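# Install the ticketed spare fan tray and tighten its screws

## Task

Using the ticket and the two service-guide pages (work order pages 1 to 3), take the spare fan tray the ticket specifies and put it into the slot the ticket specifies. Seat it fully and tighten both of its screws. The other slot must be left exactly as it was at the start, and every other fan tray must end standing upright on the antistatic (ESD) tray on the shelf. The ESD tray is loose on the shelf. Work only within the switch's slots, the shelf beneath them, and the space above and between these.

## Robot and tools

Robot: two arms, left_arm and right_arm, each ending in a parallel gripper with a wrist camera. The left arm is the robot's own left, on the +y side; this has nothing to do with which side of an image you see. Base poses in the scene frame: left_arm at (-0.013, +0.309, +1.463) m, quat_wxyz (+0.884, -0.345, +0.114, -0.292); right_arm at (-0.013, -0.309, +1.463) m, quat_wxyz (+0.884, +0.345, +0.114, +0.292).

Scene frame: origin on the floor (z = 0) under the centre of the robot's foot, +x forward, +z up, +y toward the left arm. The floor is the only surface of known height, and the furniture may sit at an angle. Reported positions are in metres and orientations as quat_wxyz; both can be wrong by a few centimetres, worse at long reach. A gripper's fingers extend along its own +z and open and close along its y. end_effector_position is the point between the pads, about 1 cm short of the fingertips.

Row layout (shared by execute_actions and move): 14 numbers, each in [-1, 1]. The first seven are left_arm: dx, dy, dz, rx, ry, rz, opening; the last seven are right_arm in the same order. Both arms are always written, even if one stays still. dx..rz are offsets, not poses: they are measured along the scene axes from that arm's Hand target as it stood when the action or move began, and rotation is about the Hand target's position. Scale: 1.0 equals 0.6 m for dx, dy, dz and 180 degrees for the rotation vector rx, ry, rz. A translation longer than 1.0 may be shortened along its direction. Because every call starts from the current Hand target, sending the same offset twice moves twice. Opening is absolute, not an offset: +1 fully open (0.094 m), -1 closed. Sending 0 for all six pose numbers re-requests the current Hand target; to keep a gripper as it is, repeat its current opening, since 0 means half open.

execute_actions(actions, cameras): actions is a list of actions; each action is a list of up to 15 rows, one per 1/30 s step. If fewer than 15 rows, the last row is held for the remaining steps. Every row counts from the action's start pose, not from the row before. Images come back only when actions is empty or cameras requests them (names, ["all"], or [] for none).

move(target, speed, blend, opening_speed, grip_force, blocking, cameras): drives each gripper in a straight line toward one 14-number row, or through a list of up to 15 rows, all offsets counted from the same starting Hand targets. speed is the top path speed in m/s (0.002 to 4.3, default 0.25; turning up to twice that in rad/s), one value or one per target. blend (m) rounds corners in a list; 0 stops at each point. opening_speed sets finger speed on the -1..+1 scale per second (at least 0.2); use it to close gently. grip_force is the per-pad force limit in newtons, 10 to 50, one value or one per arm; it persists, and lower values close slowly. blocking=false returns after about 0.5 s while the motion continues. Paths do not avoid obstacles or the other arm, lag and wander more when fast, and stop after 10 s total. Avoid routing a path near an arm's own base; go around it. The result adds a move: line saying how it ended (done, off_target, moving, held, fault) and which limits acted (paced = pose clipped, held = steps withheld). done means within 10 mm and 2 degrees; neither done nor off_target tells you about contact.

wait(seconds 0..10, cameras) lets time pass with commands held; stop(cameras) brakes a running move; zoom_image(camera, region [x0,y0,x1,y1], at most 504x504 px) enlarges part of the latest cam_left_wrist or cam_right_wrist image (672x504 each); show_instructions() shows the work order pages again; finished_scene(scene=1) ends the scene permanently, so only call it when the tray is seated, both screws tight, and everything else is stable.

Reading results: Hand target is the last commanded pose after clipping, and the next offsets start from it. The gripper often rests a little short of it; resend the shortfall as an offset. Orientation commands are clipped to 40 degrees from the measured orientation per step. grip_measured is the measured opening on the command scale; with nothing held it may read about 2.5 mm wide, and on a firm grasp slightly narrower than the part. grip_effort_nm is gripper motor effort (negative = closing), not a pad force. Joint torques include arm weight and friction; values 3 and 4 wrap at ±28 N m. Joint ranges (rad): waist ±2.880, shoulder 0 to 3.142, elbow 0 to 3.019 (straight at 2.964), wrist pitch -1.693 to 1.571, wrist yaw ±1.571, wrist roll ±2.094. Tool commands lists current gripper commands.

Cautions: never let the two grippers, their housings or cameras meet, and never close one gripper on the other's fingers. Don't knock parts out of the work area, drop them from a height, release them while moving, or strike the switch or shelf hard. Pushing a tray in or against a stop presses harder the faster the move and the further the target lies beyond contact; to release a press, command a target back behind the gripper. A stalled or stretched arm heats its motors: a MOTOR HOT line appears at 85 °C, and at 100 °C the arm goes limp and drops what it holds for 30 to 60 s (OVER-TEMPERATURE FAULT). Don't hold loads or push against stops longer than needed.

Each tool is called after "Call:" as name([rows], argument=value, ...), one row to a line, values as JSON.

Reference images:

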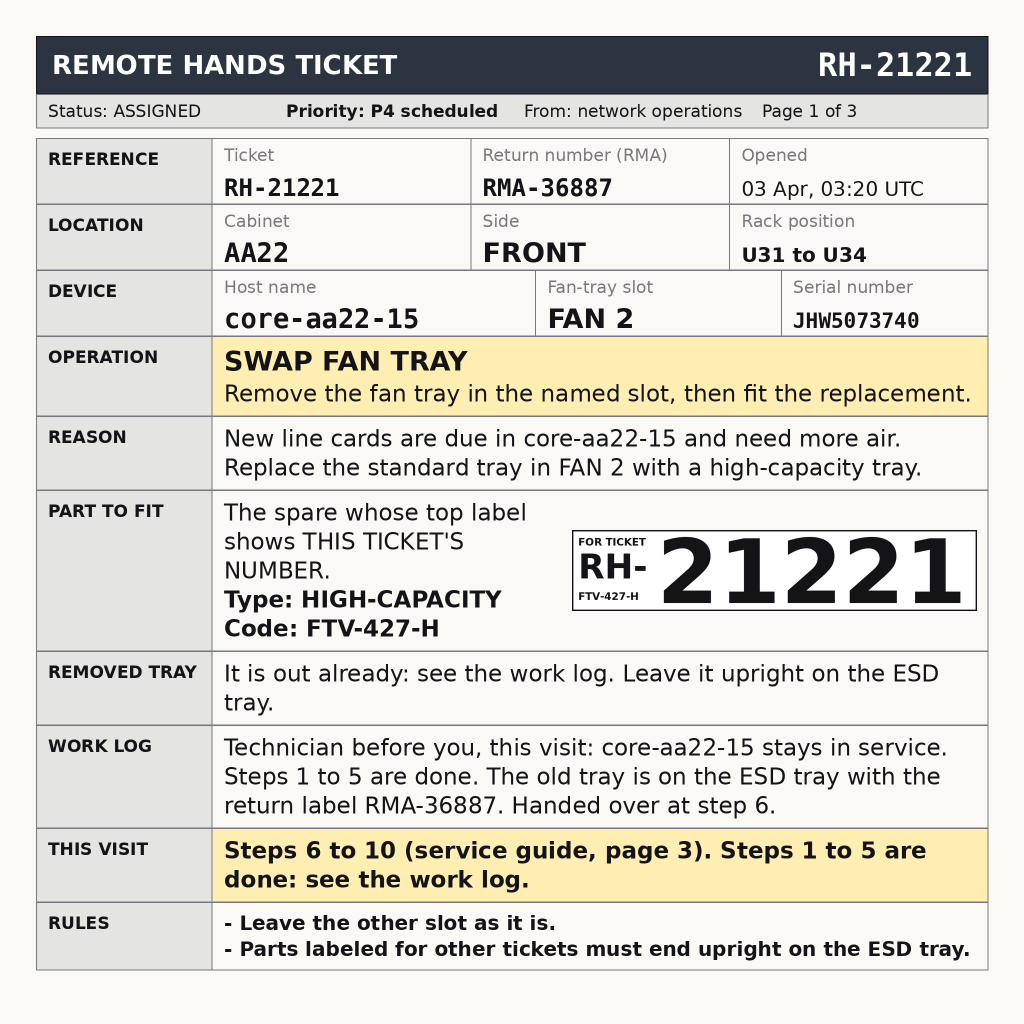

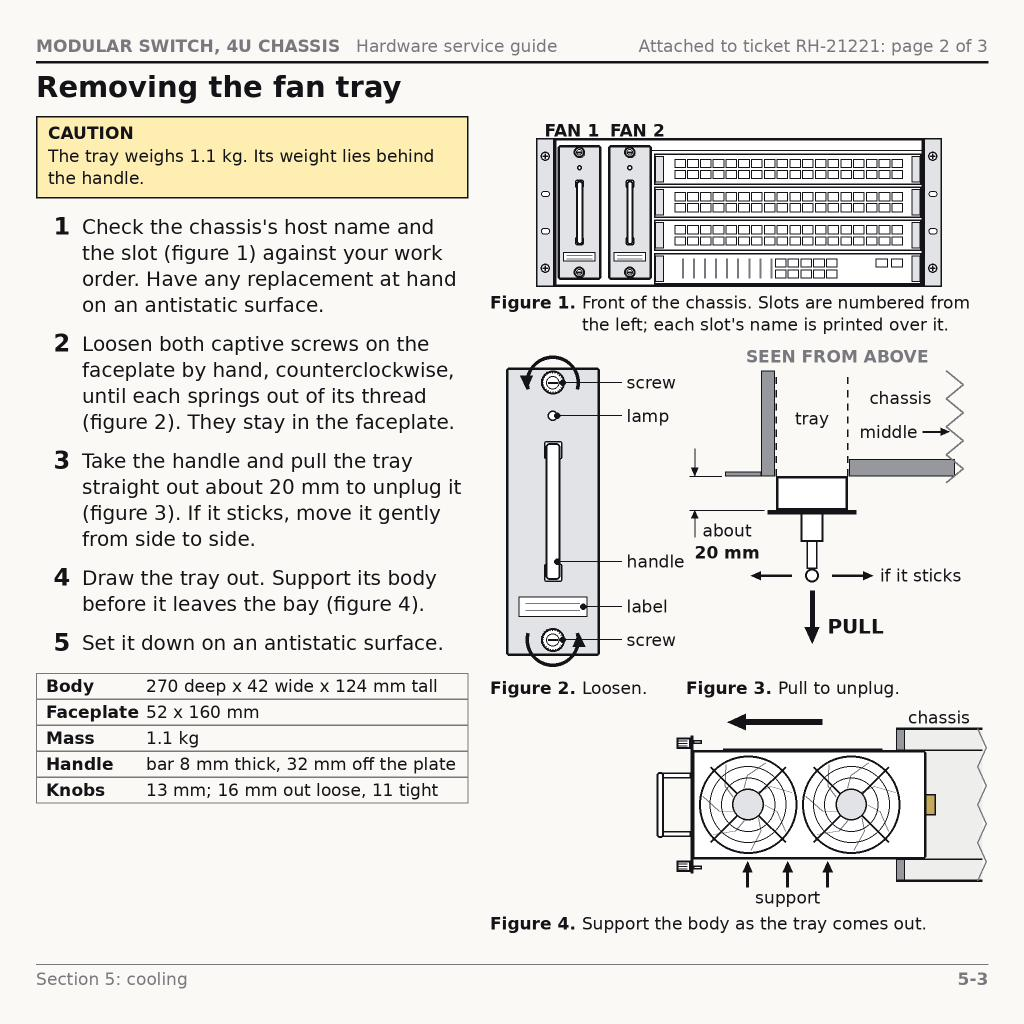

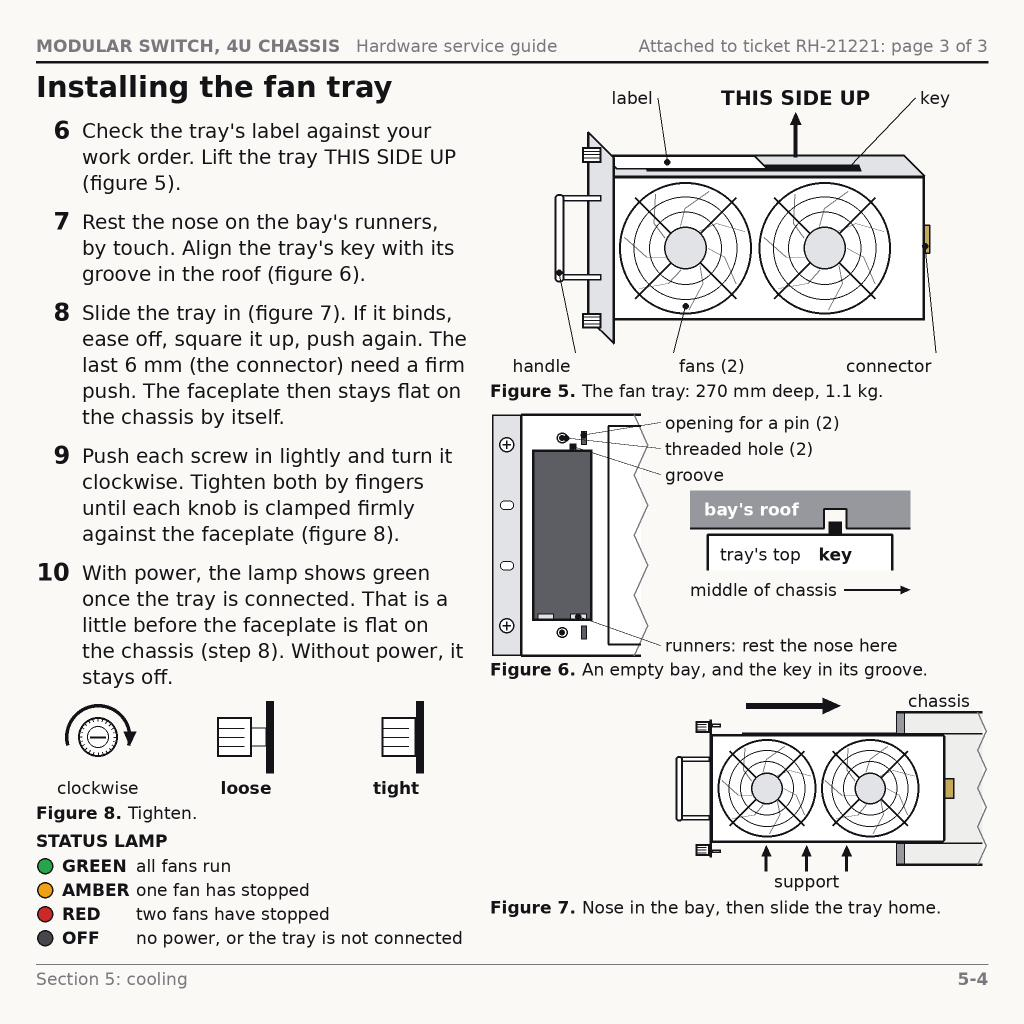

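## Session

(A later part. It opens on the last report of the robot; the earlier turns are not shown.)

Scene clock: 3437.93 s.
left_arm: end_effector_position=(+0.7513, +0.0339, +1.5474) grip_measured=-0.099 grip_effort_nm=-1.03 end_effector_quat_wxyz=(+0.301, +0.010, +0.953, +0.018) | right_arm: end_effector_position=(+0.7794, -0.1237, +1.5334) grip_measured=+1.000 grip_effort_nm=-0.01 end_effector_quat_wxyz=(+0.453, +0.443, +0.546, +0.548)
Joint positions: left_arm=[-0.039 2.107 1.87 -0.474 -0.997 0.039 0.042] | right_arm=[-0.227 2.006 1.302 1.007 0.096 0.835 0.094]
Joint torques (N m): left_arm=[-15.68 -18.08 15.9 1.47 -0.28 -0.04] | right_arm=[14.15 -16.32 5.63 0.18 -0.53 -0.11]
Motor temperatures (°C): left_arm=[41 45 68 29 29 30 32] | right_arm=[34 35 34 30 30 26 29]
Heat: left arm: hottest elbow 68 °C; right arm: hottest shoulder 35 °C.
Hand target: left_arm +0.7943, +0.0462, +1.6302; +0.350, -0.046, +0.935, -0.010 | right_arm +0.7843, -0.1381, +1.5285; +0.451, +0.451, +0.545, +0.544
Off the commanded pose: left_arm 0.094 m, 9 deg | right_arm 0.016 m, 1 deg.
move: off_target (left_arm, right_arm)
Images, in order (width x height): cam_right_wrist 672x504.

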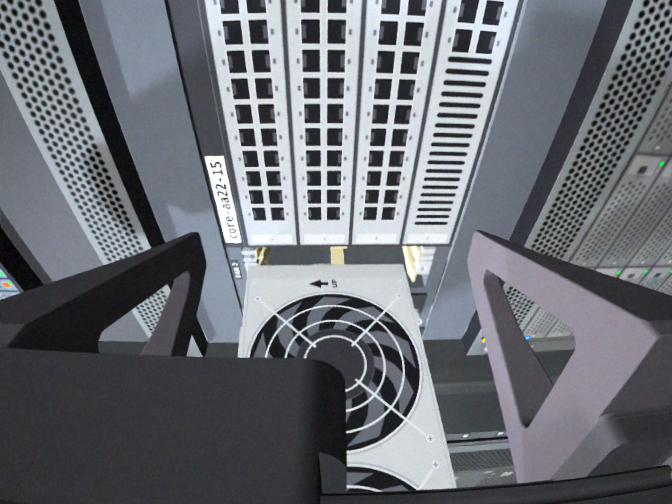

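Call:
move(target=[-0.004,-0.012,-0.012,0,0,0,-0.3,0,0,0,0,0,0,1], speed=0.06)

Scene clock: 3446.07 s.
left_arm: end_effector_position=(+0.7484, +0.0282, +1.5404) grip_measured=-0.099 grip_effort_nm=-1.03 end_effector_quat_wxyz=(+0.298, +0.014, +0.954, +0.020) | right_arm: end_effector_position=(+0.7794, -0.1237, +1.5334) grip_measured=+1.000 grip_effort_nm=-0.01 end_effector_quat_wxyz=(+0.453, +0.443, +0.546, +0.548)
Joint positions: left_arm=[-0.039 2.12 1.87 -0.474 -0.999 0.036 0.042] | right_arm=[-0.227 2.006 1.302 1.007 0.096 0.835 0.094]
Joint torques (N m): left_arm=[-15.44 -18.02 15.21 2.21 -0.23 -0.03] | right_arm=[14.15 -16.32 5.6 0.17 -0.53 -0.11]
Motor temperatures (°C): left_arm=[41 44 69 29 29 30 32] | right_arm=[34 35 34 30 30 26 29]
Heat: left arm: hottest elbow 69 °C; right arm: hottest shoulder 35 °C.
Hand target: left_arm +0.7919, +0.0389, +1.6230; +0.350, -0.046, +0.935, -0.010 | right_arm +0.7843, -0.1381, +1.5285; +0.451, +0.451, +0.545, +0.544
Off the commanded pose: left_arm 0.094 m, 10 deg | right_arm 0.016 m, 1 deg.
move: off_target (left_arm, right_arm)

Call:
move(target=[0.002,-0.002,-0.002,0,0,0,-0.3,0,0,0,0,0,0,1], speed=0.06, cameras=["cam_right_wrist"])

Call:
zoom_image(camera="cam_right_wrist", region=[215, 220, 475, 350])

Scene clock: 3462.33 s.
left_arm: end_effector_position=(+0.7484, +0.0282, +1.5404) grip_measured=-0.099 grip_effort_nm=-1.02 end_effector_quat_wxyz=(+0.298, +0.013, +0.954, +0.020) | right_arm: end_effector_position=(+0.7794, -0.1237, +1.5334) grip_measured=+1.000 grip_effort_nm=-0.01 end_effector_quat_wxyz=(+0.453, +0.443, +0.546, +0.548)
Joint positions: left_arm=[-0.039 2.12 1.87 -0.474 -0.999 0.034 0.042] | right_arm=[-0.227 2.006 1.302 1.007 0.096 0.835 0.094]
Joint torques (N m): left_arm=[-15.44 -18.37 15.56 2.22 -0.17 0] | right_arm=[14.15 -16.32 5.61 0.17 -0.53 -0.1]
Motor temperatures (°C): left_arm=[41 45 70 29 29 30 32] | right_arm=[34 35 34 30 30 26 29]
Heat: left arm: hottest elbow 70 °C; right arm: hottest shoulder 35 °C.
Hand target: left_arm +0.7931, +0.0377, +1.6218; +0.350, -0.046, +0.935, -0.010 | right_arm +0.7843, -0.1381, +1.5285; +0.451, +0.451, +0.545, +0.544
Off the commanded pose: left_arm 0.093 m, 10 deg | right_arm 0.016 m, 1 deg.
move: off_target (left_arm, right_arm)
Images, in order (width x height): cam_right_wrist 672x504.

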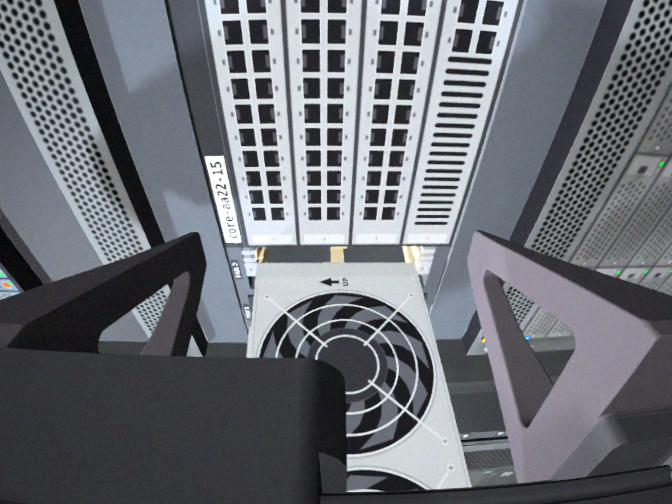

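Scaled by 1.938 from the camera's 672x504 image, which has a finer 960x720 frame.

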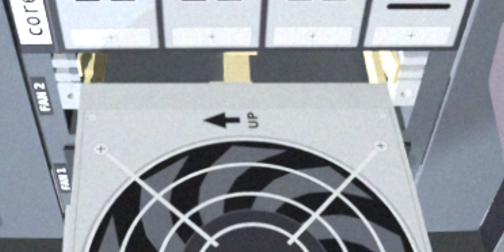

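Call:
move(target=[0.008,0.0,0.0,0,0,0,-0.3,0,0,0,0,0,0,1], speed=0.06)

Scene clock: 3470.00 s.
left_arm: end_effector_position=(+0.7529, +0.0258, +1.5416) grip_measured=-0.099 grip_effort_nm=-1.03 end_effector_quat_wxyz=(+0.300, +0.009, +0.954, +0.019) | right_arm: end_effector_position=(+0.7794, -0.1237, +1.5334) grip_measured=+1.000 grip_effort_nm=-0.01 end_effector_quat_wxyz=(+0.453, +0.443, +0.546, +0.548)
Joint positions: left_arm=[-0.039 2.132 1.891 -0.474 -0.999 0.034 0.042] | right_arm=[-0.227 2.006 1.302 1.007 0.096 0.835 0.094]
Joint torques (N m): left_arm=[-15.33 -18.2 15.75 1.92 -0.14 0.06] | right_arm=[14.1 -16.32 5.61 0.17 -0.53 -0.1]
Motor temperatures (°C): left_arm=[41 45 71 29 29 30 32] | right_arm=[34 35 34 30 30 26 29]
Heat: left arm: hottest elbow 71 °C; right arm: hottest shoulder 35 °C.
Hand target: left_arm +0.7979, +0.0377, +1.6218; +0.350, -0.046, +0.935, -0.010 | right_arm +0.7843, -0.1381, +1.5285; +0.451, +0.451, +0.545, +0.544
Off the commanded pose: left_arm 0.093 m, 9 deg | right_arm 0.016 m, 1 deg.
move: off_target (left_arm, right_arm)

Call:
move(target=[0.008,0.003,-0.002,0,0,0,-0.3,0,0,0,0,0,0,1], speed=0.06, cameras=["cam_right_wrist"])

Call:
zoom_image(camera="cam_right_wrist", region=[215, 220, 475, 350])

Scene clock: 3479.80 s.
left_arm: end_effector_position=(+0.7578, +0.0248, +1.5445) grip_measured=-0.099 grip_effort_nm=-1.03 end_effector_quat_wxyz=(+0.303, +0.005, +0.953, +0.016) | right_arm: end_effector_position=(+0.7794, -0.1237, +1.5334) grip_measured=+1.000 grip_effort_nm=-0.01 end_effector_quat_wxyz=(+0.453, +0.443, +0.546, +0.548)
Joint positions: left_arm=[-0.039 2.139 1.909 -0.474 -0.996 0.034 0.042] | right_arm=[-0.227 2.006 1.302 1.007 0.096 0.835 0.094]
Joint torques (N m): left_arm=[-14.68 -17.9 15.66 1.76 -0.05 0.11] | right_arm=[14.1 -16.26 5.61 0.17 -0.53 -0.1]
Motor temperatures (°C): left_arm=[41 44 69 29 29 30 32] | right_arm=[34 35 34 30 30 26 29]
Heat: left arm: hottest elbow 69 °C; right arm: hottest shoulder 35 °C.
Hand target: left_arm +0.8028, +0.0396, +1.6207; +0.350, -0.046, +0.935, -0.010 | right_arm +0.7843, -0.1381, +1.5285; +0.451, +0.451, +0.545, +0.544
Off the commanded pose: left_arm 0.089 m, 9 deg | right_arm 0.016 m, 1 deg.
move: off_target (left_arm, right_arm)
Images, in order (width x height): cam_right_wrist 672x504.

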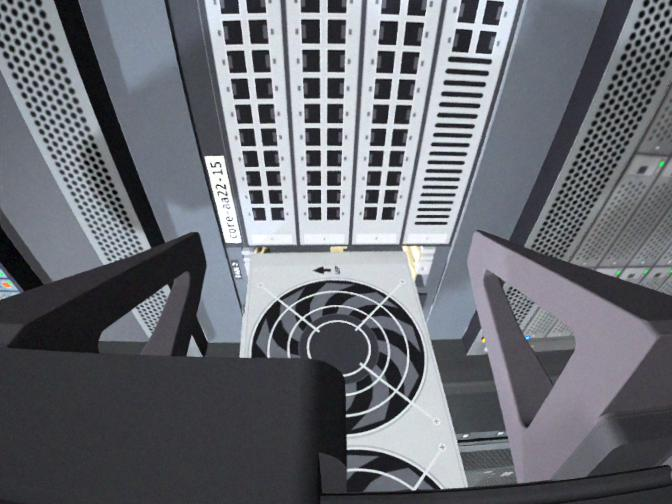

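Scaled by 1.938 from the camera's 672x504 image, which has a finer 960x720 frame.

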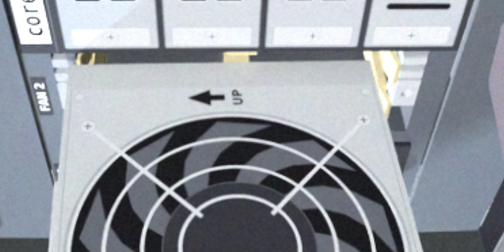

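Call:
move(target=[-0.004,0.0,-0.007,0,0.005,0,-0.3,0,0,0,0,0,0,1], speed=0.06, cameras=["cam_right_wrist"])

Call:
zoom_image(camera="cam_right_wrist", region=[215, 220, 475, 350])

Scene clock: 3492.57 s.
left_arm: end_effector_position=(+0.7560, +0.0232, +1.5420) grip_measured=-0.099 grip_effort_nm=-1.02 end_effector_quat_wxyz=(+0.298, +0.010, +0.954, +0.017) | right_arm: end_effector_position=(+0.7794, -0.1237, +1.5334) grip_measured=+1.000 grip_effort_nm=0.00 end_effector_quat_wxyz=(+0.453, +0.443, +0.546, +0.548)
Joint positions: left_arm=[-0.039 2.144 1.915 -0.493 -0.996 0.029 0.042] | right_arm=[-0.227 2.006 1.302 1.007 0.096 0.835 0.094]
Joint torques (N m): left_arm=[-14.62 -18.37 15.57 1.39 -0.05 0] | right_arm=[14.15 -16.32 5.6 0.16 -0.53 -0.1]
Motor temperatures (°C): left_arm=[40 44 70 29 29 30 32] | right_arm=[34 35 34 30 30 26 29]
Heat: left arm: hottest elbow 70 °C; right arm: hottest shoulder 35 °C.
Hand target: left_arm +0.8002, +0.0395, +1.6163; +0.343, -0.046, +0.938, -0.010 | right_arm +0.7843, -0.1381, +1.5285; +0.451, +0.451, +0.545, +0.544
Off the commanded pose: left_arm 0.088 m, 9 deg | right_arm 0.016 m, 1 deg.
move: off_target (left_arm, right_arm)
Images, in order (width x height): cam_right_wrist 672x504.

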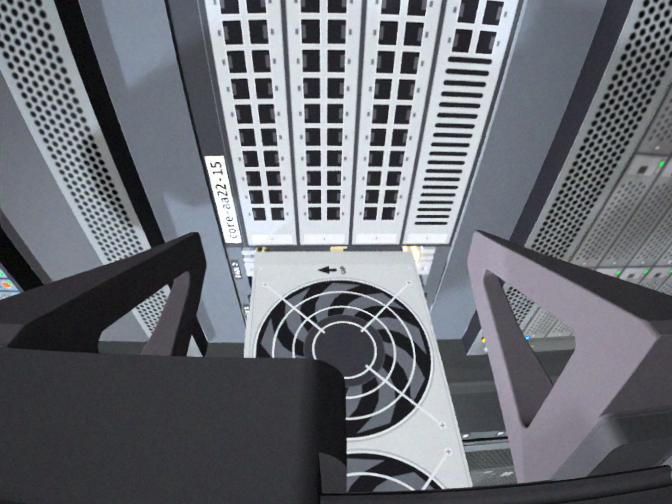

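Scaled by 1.938 from the camera's 672x504 image, which has a finer 960x720 frame.

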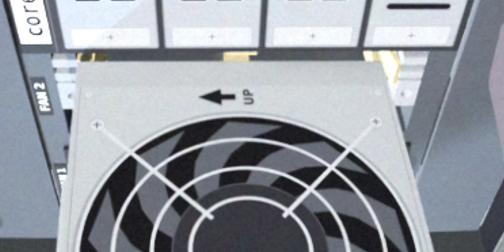

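Call:
move(target=[-0.001,0.008,-0.003,0,0.001,0.001,-0.3,0,0,0,0,0,0,1], speed=0.06)

Scene clock: 3502.40 s.
left_arm: end_effector_position=(+0.7573, +0.0252, +1.5402) grip_measured=-0.099 grip_effort_nm=-1.02 end_effector_quat_wxyz=(+0.297, +0.008, +0.955, +0.018) | right_arm: end_effector_position=(+0.7794, -0.1237, +1.5334) grip_measured=+1.000 grip_effort_nm=-0.01 end_effector_quat_wxyz=(+0.453, +0.443, +0.546, +0.548)
Joint positions: left_arm=[-0.036 2.144 1.916 -0.493 -0.995 0.026 0.042] | right_arm=[-0.227 2.006 1.302 1.007 0.096 0.835 0.094]
Joint torques (N m): left_arm=[-14.62 -19.14 14.95 1.36 -0.04 0] | right_arm=[14.15 -16.32 5.61 0.18 -0.53 -0.1]
Motor temperatures (°C): left_arm=[40 45 70 29 29 30 32] | right_arm=[34 35 34 30 30 26 29]
Heat: left arm: hottest elbow 70 °C; right arm: hottest shoulder 35 °C.
Hand target: left_arm +0.7997, +0.0443, +1.6146; +0.342, -0.047, +0.939, -0.009 | right_arm +0.7843, -0.1381, +1.5285; +0.451, +0.451, +0.545, +0.544
Off the commanded pose: left_arm 0.088 m, 9 deg | right_arm 0.016 m, 1 deg.
move: off_target (left_arm, right_arm)

Call:
move(target=[0.01,0.004,-0.001,0,0.001,0,-0.3,0,0,0,0,0,0,1], speed=0.06, cameras=["cam_right_wrist"])

Call:
zoom_image(camera="cam_right_wrist", region=[215, 220, 475, 350])

Scene clock: 3511.07 s.
left_arm: end_effector_position=(+0.7592, +0.0270, +1.5389) grip_measured=-0.099 grip_effort_nm=-1.02 end_effector_quat_wxyz=(+0.294, +0.010, +0.956, +0.016) | right_arm: end_effector_position=(+0.7794, -0.1237, +1.5334) grip_measured=+1.000 grip_effort_nm=-0.01 end_effector_quat_wxyz=(+0.453, +0.443, +0.546, +0.548)
Joint positions: left_arm=[-0.031 2.145 1.924 -0.509 -0.986 0.025 0.042] | right_arm=[-0.227 2.006 1.302 1.007 0.096 0.835 0.094]
Joint torques (N m): left_arm=[-14.86 -18.37 15.75 1.5 -0.18 0.01] | right_arm=[14.15 -16.32 5.61 0.18 -0.53 -0.11]
Motor temperatures (°C): left_arm=[40 45 70 29 29 30 32] | right_arm=[34 35 34 30 30 26 29]
Heat: left arm: hottest elbow 70 °C; right arm: hottest shoulder 35 °C.
Hand target: left_arm +0.8058, +0.0469, +1.6138; +0.340, -0.047, +0.939, -0.009 | right_arm +0.7843, -0.1381, +1.5285; +0.451, +0.451, +0.545, +0.544
Off the commanded pose: left_arm 0.090 m, 9 deg | right_arm 0.016 m, 1 deg.
move: off_target (left_arm, right_arm)
Images, in order (width x height): cam_right_wrist 672x504.

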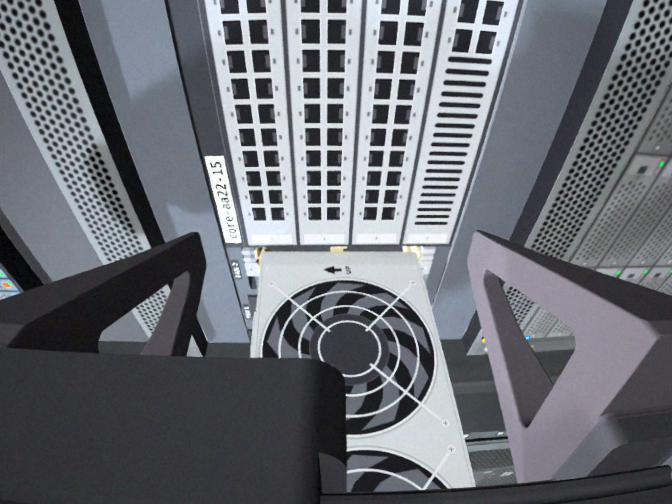

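Scaled by 1.938 from the camera's 672x504 image, which has a finer 960x720 frame.

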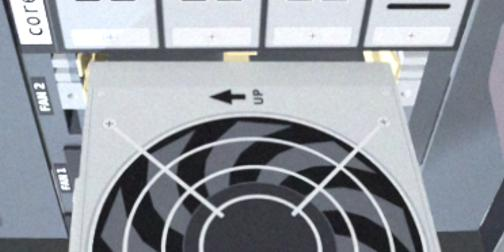

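Call:
move(target=[0.01,-0.001,0.003,0,0.0,0,-0.3,0,0,0,0,0,0,1], speed=0.06, cameras=["cam_right_wrist"])

Call:
zoom_image(camera="cam_right_wrist", region=[215, 220, 475, 350])

Scene clock: 3519.53 s.
left_arm: end_effector_position=(+0.7652, +0.0257, +1.5399) grip_measured=-0.099 grip_effort_nm=-1.03 end_effector_quat_wxyz=(+0.294, +0.009, +0.956, +0.016) | right_arm: end_effector_position=(+0.7794, -0.1237, +1.5334) grip_measured=+1.000 grip_effort_nm=-0.01 end_effector_quat_wxyz=(+0.453, +0.443, +0.546, +0.548)
Joint positions: left_arm=[-0.029 2.16 1.957 -0.525 -0.985 0.025 0.042] | right_arm=[-0.227 2.006 1.302 1.007 0.096 0.835 0.094]
Joint torques (N m): left_arm=[-14.8 -18.49 15.76 1.33 -0.15 0] | right_arm=[14.15 -16.26 5.6 0.18 -0.53 -0.1]
Motor temperatures (°C): left_arm=[40 44 69 29 29 29 32] | right_arm=[34 35 34 30 30 26 29]
Heat: left arm: hottest elbow 69 °C; right arm: hottest shoulder 35 °C.
Hand target: left_arm +0.8117, +0.0461, +1.6156; +0.340, -0.047, +0.939, -0.009 | right_arm +0.7843, -0.1381, +1.5285; +0.451, +0.451, +0.545, +0.544
Off the commanded pose: left_arm 0.091 m, 9 deg | right_arm 0.016 m, 1 deg.
move: off_target (left_arm, right_arm)
Images, in order (width x height): cam_right_wrist 672x504.

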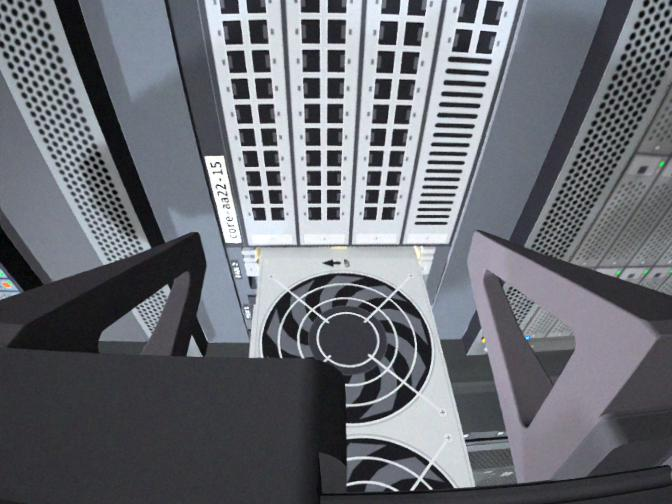

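Scaled by 1.938 from the camera's 672x504 image, which has a finer 960x720 frame.

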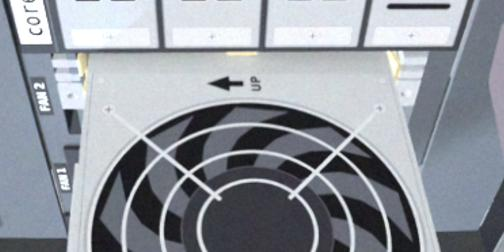

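Call:
move(target=[0.01,0.001,0.001,0,0.0,0,-0.3,0,0,0,0,0,0,1], speed=0.06, cameras=["cam_right_wrist"])

Call:
zoom_image(camera="cam_right_wrist", region=[215, 220, 475, 350])

Scene clock: 3528.00 s.
left_arm: end_effector_position=(+0.7674, +0.0249, +1.5401) grip_measured=-0.099 grip_effort_nm=-1.02 end_effector_quat_wxyz=(+0.292, +0.009, +0.956, +0.015) | right_arm: end_effector_position=(+0.7794, -0.1237, +1.5334) grip_measured=+1.000 grip_effort_nm=-0.01 end_effector_quat_wxyz=(+0.453, +0.443, +0.546, +0.548)
Joint positions: left_arm=[-0.028 2.168 1.973 -0.539 -0.983 0.02 0.042] | right_arm=[-0.227 2.006 1.302 1.007 0.096 0.835 0.094]
Joint torques (N m): left_arm=[-14.56 -18.67 16.42 1.62 -0.11 0.11] | right_arm=[14.1 -16.32 5.63 0.17 -0.53 -0.11]
Motor temperatures (°C): left_arm=[40 43 68 29 29 29 32] | right_arm=[34 35 34 30 30 26 29]
Heat: left arm: hottest elbow 68 °C; right arm: hottest shoulder 35 °C.
Hand target: left_arm +0.8178, +0.0468, +1.6165; +0.340, -0.047, +0.939, -0.009 | right_arm +0.7843, -0.1381, +1.5285; +0.451, +0.451, +0.545, +0.544
Off the commanded pose: left_arm 0.094 m, 9 deg | right_arm 0.016 m, 1 deg.
move: off_target (left_arm, right_arm)
Images, in order (width x height): cam_right_wrist 672x504.

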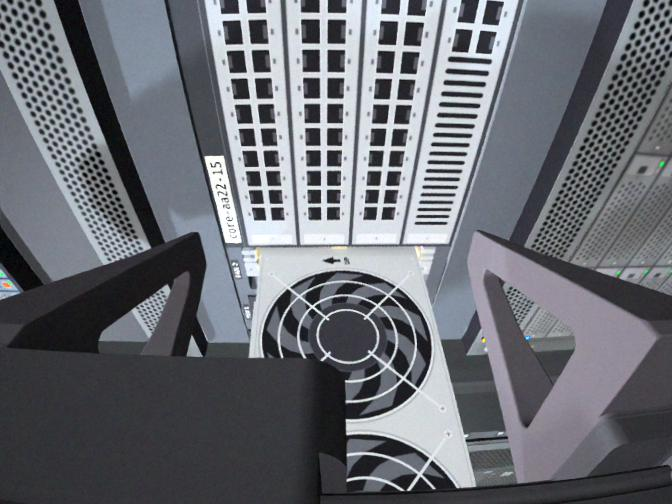

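Scaled by 1.938 from the camera's 672x504 image, which has a finer 960x720 frame.

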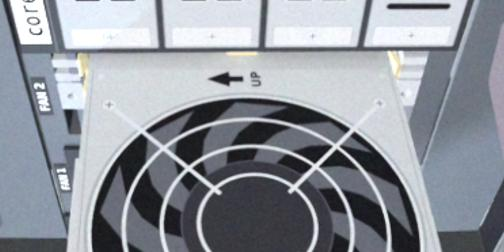

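Call:
move(target=[0.01,0.004,0.0,0,0.0,0,-0.3,0,0,0,0,0,0,1], speed=0.06, cameras=["cam_right_wrist"])

Call:
zoom_image(camera="cam_right_wrist", region=[215, 220, 475, 350])

Scene clock: 3536.07 s.
left_arm: end_effector_position=(+0.7684, +0.0242, +1.5402) grip_measured=-0.099 grip_effort_nm=-1.02 end_effector_quat_wxyz=(+0.291, +0.006, +0.956, +0.014) | right_arm: end_effector_position=(+0.7794, -0.1237, +1.5334) grip_measured=+1.000 grip_effort_nm=-0.01 end_effector_quat_wxyz=(+0.453, +0.443, +0.546, +0.548)
Joint positions: left_arm=[-0.028 2.172 1.983 -0.548 -0.983 0.011 0.042] | right_arm=[-0.227 2.006 1.302 1.007 0.096 0.835 0.094]
Joint torques (N m): left_arm=[-14.21 -18.73 16.98 1.78 -0.01 0.25] | right_arm=[14.15 -16.32 5.6 0.17 -0.53 -0.11]
Motor temperatures (°C): left_arm=[40 44 67 29 28 29 32] | right_arm=[34 35 34 30 30 26 29]
Heat: left arm: hottest elbow 67 °C; right arm: hottest shoulder 35 °C.
Hand target: left_arm +0.8238, +0.0492, +1.6165; +0.340, -0.047, +0.939, -0.009 | right_arm +0.7843, -0.1381, +1.5285; +0.451, +0.451, +0.545, +0.544
Off the commanded pose: left_arm 0.097 m, 9 deg | right_arm 0.016 m, 1 deg.
move: off_target (left_arm, right_arm)
Images, in order (width x height): cam_right_wrist 672x504.

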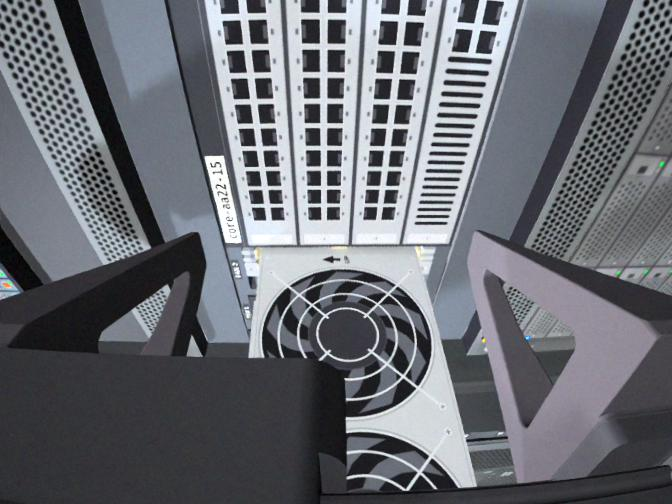

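Scaled by 1.938 from the camera's 672x504 image, which has a finer 960x720 frame.

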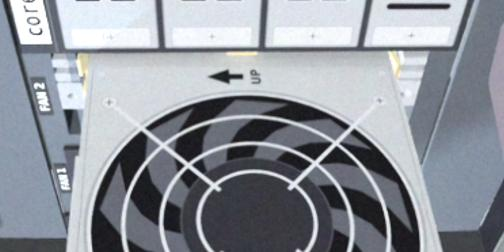

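Call:
execute_actions(actions=[])

Call:
zoom_image(camera="cam_right_wrist", region=[215, 220, 475, 350])

Scene clock: 3572.63 s.
left_arm: end_effector_position=(+0.7684, +0.0242, +1.5402) grip_measured=-0.099 grip_effort_nm=-1.02 end_effector_quat_wxyz=(+0.291, +0.006, +0.956, +0.014) | right_arm: end_effector_position=(+0.7794, -0.1237, +1.5334) grip_measured=+1.000 grip_effort_nm=-0.01 end_effector_quat_wxyz=(+0.453, +0.443, +0.546, +0.548)
Joint positions: left_arm=[-0.028 2.172 1.983 -0.548 -0.983 0.011 0.042] | right_arm=[-0.227 2.006 1.302 1.007 0.096 0.835 0.094]
Joint velocities: within noise
Joint torques (N m): left_arm=[-14.27 -18.84 16.84 1.7 -0.02 0.27] | right_arm=[14.15 -16.38 5.61 0.18 -0.53 -0.1]
Motor temperatures (°C): left_arm=[40 45 74 29 28 30 32] | right_arm=[34 35 34 30 30 26 29]
Heat: left arm: hottest elbow 74 °C; right arm: hottest shoulder 35 °C.
Hand target: left_arm +0.8238, +0.0492, +1.6165; +0.340, -0.047, +0.939, -0.009 | right_arm +0.7843, -0.1381, +1.5285; +0.451, +0.451, +0.545, +0.544
Tool commands: left_gripper/opening=-0.3 right_gripper/opening=+1.0
Off the commanded pose: left_arm 0.097 m, 9 deg | right_arm 0.016 m, 1 deg.

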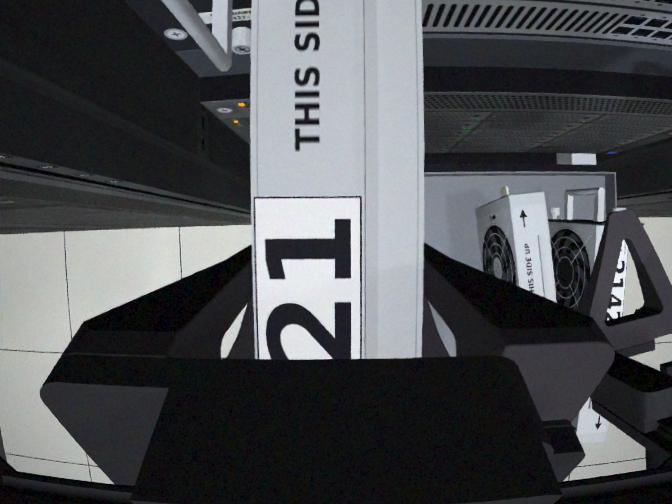

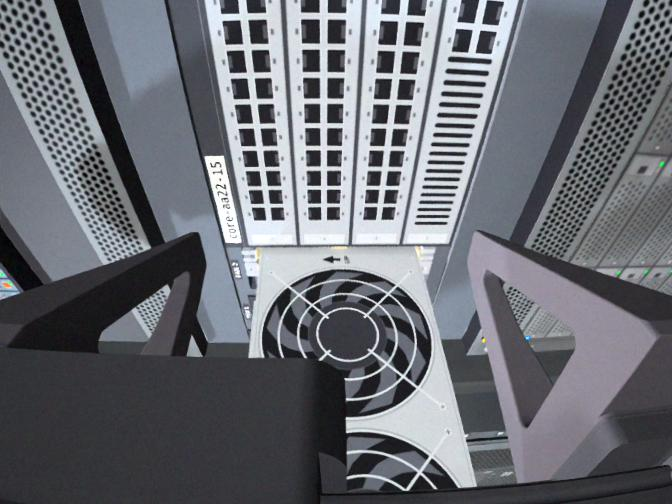

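Scaled by 1.938 from the camera's 672x504 image, which has a finer 960x720 frame.

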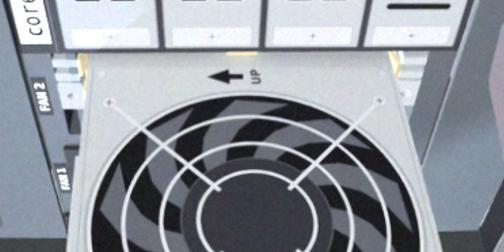

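Call:
move(target=[0.01,0.001,0,0,0,0,-0.3,0,0,0,0,0,0,1], speed=0.05, cameras=["cam_right_wrist"])

Call:
zoom_image(camera="cam_right_wrist", region=[215, 220, 475, 350])

Scene clock: 3580.93 s.
left_arm: end_effector_position=(+0.7738, +0.0228, +1.5404) grip_measured=-0.099 grip_effort_nm=-1.02 end_effector_quat_wxyz=(+0.292, +0.001, +0.956, +0.008) | right_arm: end_effector_position=(+0.7794, -0.1237, +1.5334) grip_measured=+1.000 grip_effort_nm=-0.01 end_effector_quat_wxyz=(+0.453, +0.443, +0.546, +0.548)
Joint positions: left_arm=[-0.025 2.184 2.008 -0.557 -0.973 0.003 0.042] | right_arm=[-0.227 2.006 1.302 1.007 0.096 0.835 0.094]
Joint torques (N m): left_arm=[-14.45 -18.73 16.66 1.83 -0.26 0.37] | right_arm=[14.1 -16.32 5.61 0.18 -0.53 -0.1]
Motor temperatures (°C): left_arm=[40 45 75 29 28 30 32] | right_arm=[34 35 34 30 30 26 29]
Heat: left arm: hottest elbow 75 °C; right arm: hottest shoulder 35 °C.
Hand target: left_arm +0.8298, +0.0498, +1.6163; +0.340, -0.047, +0.939, -0.009 | right_arm +0.7843, -0.1381, +1.5285; +0.451, +0.451, +0.545, +0.544
Off the commanded pose: left_arm 0.098 m, 8 deg | right_arm 0.016 m, 1 deg.
move: off_target (left_arm, right_arm)
Images, in order (width x height): cam_right_wrist 672x504.

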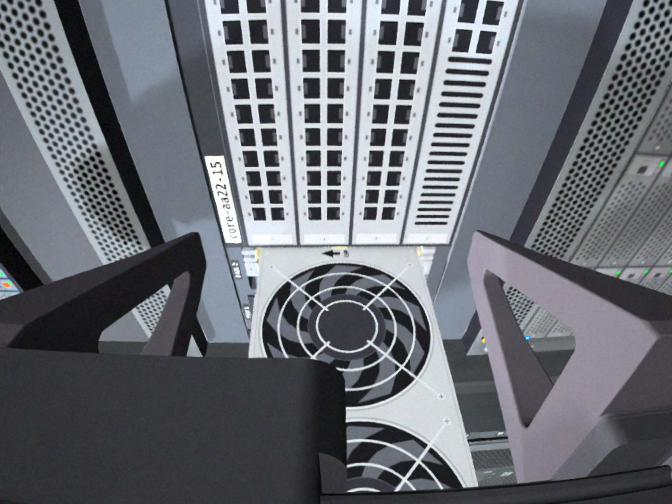

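Scaled by 1.938 from the camera's 672x504 image, which has a finer 960x720 frame.

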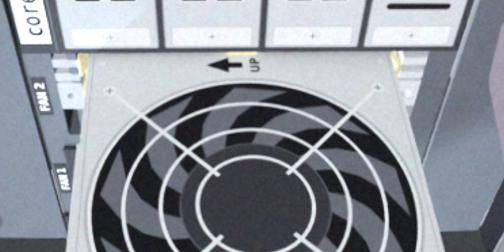

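Call:
move(target=[0.01,0.002,0,0,0,-0.005,-0.3,0,0,0,0,0,0,1], speed=0.05, cameras=["cam_right_wrist"])

Call:
zoom_image(camera="cam_right_wrist", region=[215, 220, 475, 350])

Scene clock: 3605.13 s.
left_arm: end_effector_position=(+0.7815, +0.0242, +1.5411) grip_measured=-0.099 grip_effort_nm=-1.02 end_effector_quat_wxyz=(+0.291, +0.006, +0.957, +0.005) | right_arm: end_effector_position=(+0.7794, -0.1237, +1.5334) grip_measured=+1.000 grip_effort_nm=-0.01 end_effector_quat_wxyz=(+0.453, +0.443, +0.546, +0.548)
Joint positions: left_arm=[-0.019 2.195 2.041 -0.576 -0.96 0.014 0.042] | right_arm=[-0.227 2.006 1.302 1.007 0.096 0.835 0.094]
Joint torques (N m): left_arm=[-14.74 -18.78 16.88 1.92 -0.17 0.41] | right_arm=[14.15 -16.32 5.61 0.17 -0.53 -0.1]
Motor temperatures (°C): left_arm=[40 43 69 29 28 30 32] | right_arm=[34 35 34 30 30 26 29]
Heat: left arm: hottest elbow 69 °C; right arm: hottest shoulder 35 °C.
Hand target: left_arm +0.8358, +0.0510, +1.6161; +0.340, -0.040, +0.940, -0.012 | right_arm +0.7843, -0.1381, +1.5285; +0.451, +0.451, +0.545, +0.544
Off the commanded pose: left_arm 0.097 m, 8 deg | right_arm 0.016 m, 1 deg.
move: off_target (left_arm, right_arm)
Images, in order (width x height): cam_right_wrist 672x504.

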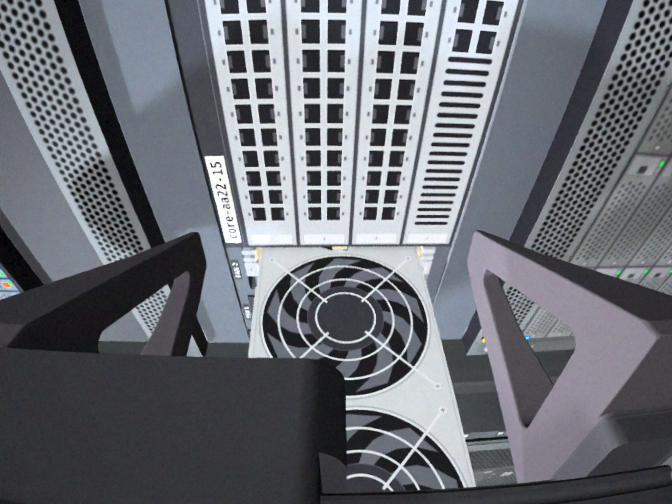

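Scaled by 1.938 from the camera's 672x504 image, which has a finer 960x720 frame.

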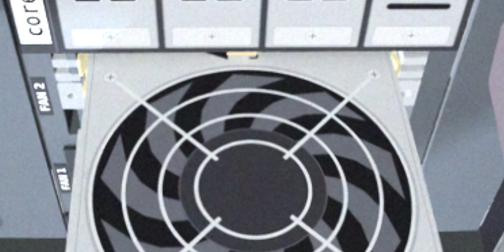

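Call:
move(target=[0.016,0.002,0,0,0,-0.003,-0.3,0,0,0,0,0,0,1], speed=0.05, cameras=["cam_right_wrist"])

Call:
zoom_image(camera="cam_right_wrist", region=[215, 220, 475, 350])

Scene clock: 3613.43 s.
left_arm: end_effector_position=(+0.7916, +0.0251, +1.5420) grip_measured=-0.099 grip_effort_nm=-1.03 end_effector_quat_wxyz=(+0.291, +0.007, +0.957, +0.002) | right_arm: end_effector_position=(+0.7794, -0.1237, +1.5334) grip_measured=+1.000 grip_effort_nm=-0.01 end_effector_quat_wxyz=(+0.453, +0.443, +0.546, +0.548)
Joint positions: left_arm=[-0.012 2.214 2.09 -0.6 -0.949 0.022 0.042] | right_arm=[-0.227 2.006 1.302 1.007 0.096 0.835 0.094]
Joint torques (N m): left_arm=[-14.56 -18.78 16.92 1.89 -0.12 0.47] | right_arm=[14.15 -16.26 5.61 0.18 -0.53 -0.1]
Motor temperatures (°C): left_arm=[40 44 69 29 28 30 32] | right_arm=[34 35 34 30 30 26 29]
Heat: left arm: hottest elbow 69 °C; right arm: hottest shoulder 35 °C.
Hand target: left_arm +0.8454, +0.0522, +1.6162; +0.340, -0.036, +0.940, -0.013 | right_arm +0.7843, -0.1381, +1.5285; +0.451, +0.451, +0.545, +0.544
Off the commanded pose: left_arm 0.096 m, 8 deg | right_arm 0.016 m, 1 deg.
move: off_target (left_arm, right_arm)
Images, in order (width x height): cam_right_wrist 672x504.

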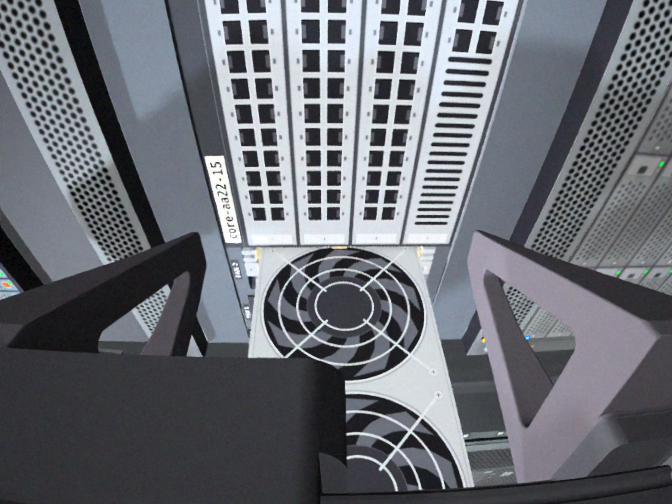

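Scaled by 1.938 from the camera's 672x504 image, which has a finer 960x720 frame.

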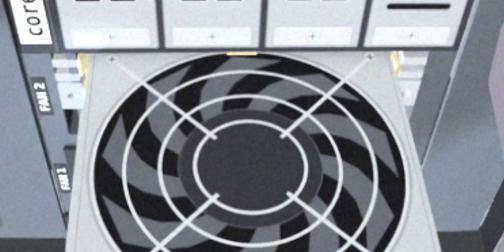

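Call:
move(target=[0.02,0.001,0,0,0,-0.002,-0.3,0,0,0,0,0,0,1], speed=0.05, cameras=["cam_right_wrist"])

Call:
zoom_image(camera="cam_right_wrist", region=[215, 220, 475, 350])

Scene clock: 3633.33 s.
left_arm: end_effector_position=(+0.8090, +0.0258, +1.5439) grip_measured=-0.099 grip_effort_nm=-1.03 end_effector_quat_wxyz=(+0.293, +0.006, +0.956, +0.001) | right_arm: end_effector_position=(+0.7794, -0.1237, +1.5334) grip_measured=+1.000 grip_effort_nm=-0.01 end_effector_quat_wxyz=(+0.453, +0.443, +0.546, +0.548)
Joint positions: left_arm=[-0.002 2.253 2.178 -0.633 -0.939 0.038 0.042] | right_arm=[-0.227 2.006 1.302 1.007 0.096 0.835 0.094]
Joint torques (N m): left_arm=[-14.92 -19.66 16.31 1.83 -0.03 0.43] | right_arm=[14.15 -16.32 5.63 0.17 -0.53 -0.11]
Motor temperatures (°C): left_arm=[40 45 72 29 28 30 32] | right_arm=[34 35 34 30 30 26 29]
Heat: left arm: hottest elbow 72 °C; right arm: hottest shoulder 35 °C.
Hand target: left_arm +0.8574, +0.0529, +1.6164; +0.340, -0.033, +0.940, -0.014 | right_arm +0.7843, -0.1381, +1.5285; +0.451, +0.451, +0.545, +0.544
Off the commanded pose: left_arm 0.091 m, 7 deg | right_arm 0.016 m, 1 deg.
move: off_target (left_arm, right_arm)
Images, in order (width x height): cam_right_wrist 672x504.

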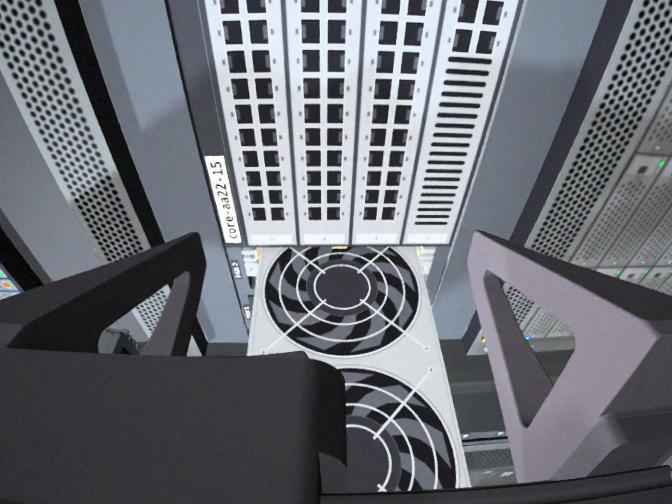

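Scaled by 1.938 from the camera's 672x504 image, which has a finer 960x720 frame.

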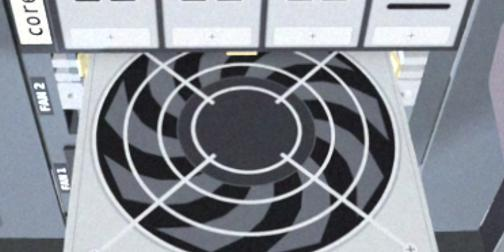

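Call:
move(target=[0.02,0.001,-0.002,0,0,-0.001,-0.3,0,0,0,0,0,0,1], speed=0.05, cameras=["all"])

Scene clock: 3640.83 s.
left_arm: end_effector_position=(+0.8244, +0.0267, +1.5447) grip_measured=-0.099 grip_effort_nm=-1.02 end_effector_quat_wxyz=(+0.294, +0.008, +0.956, +0.001) | right_arm: end_effector_position=(+0.7794, -0.1237, +1.5334) grip_measured=+1.000 grip_effort_nm=-0.01 end_effector_quat_wxyz=(+0.453, +0.443, +0.546, +0.548)
Joint positions: left_arm=[0.007 2.293 2.265 -0.667 -0.93 0.054 0.042] | right_arm=[-0.227 2.006 1.302 1.007 0.096 0.835 0.094]
Joint torques (N m): left_arm=[-15.44 -19.6 16.02 1.63 0.01 0.38] | right_arm=[14.15 -16.32 5.61 0.17 -0.53 -0.1]
Motor temperatures (°C): left_arm=[40 44 73 29 28 30 32] | right_arm=[34 35 34 30 30 26 29]
Heat: left arm: hottest elbow 73 °C; right arm: hottest shoulder 35 °C.
Hand target: left_arm +0.8694, +0.0536, +1.6152; +0.340, -0.031, +0.940, -0.015 | right_arm +0.7843, -0.1381, +1.5285; +0.451, +0.451, +0.545, +0.544
Off the commanded pose: left_arm 0.088 m, 7 deg | right_arm 0.016 m, 1 deg.
move: off_target (left_arm, right_arm)

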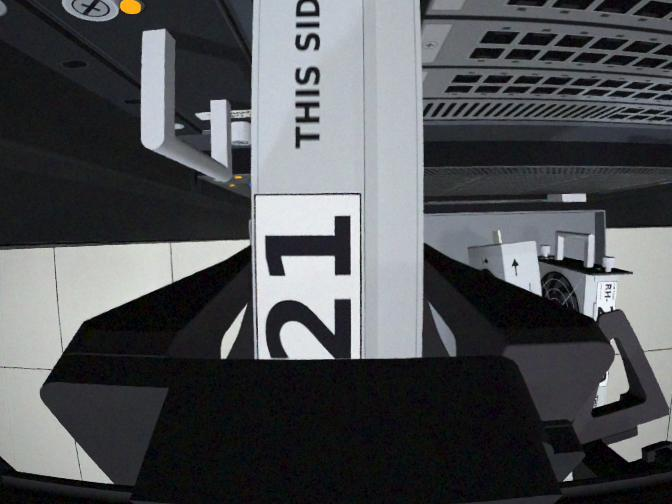

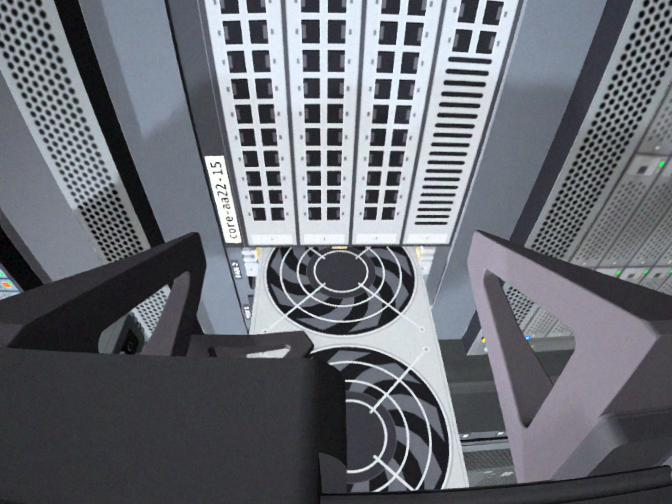

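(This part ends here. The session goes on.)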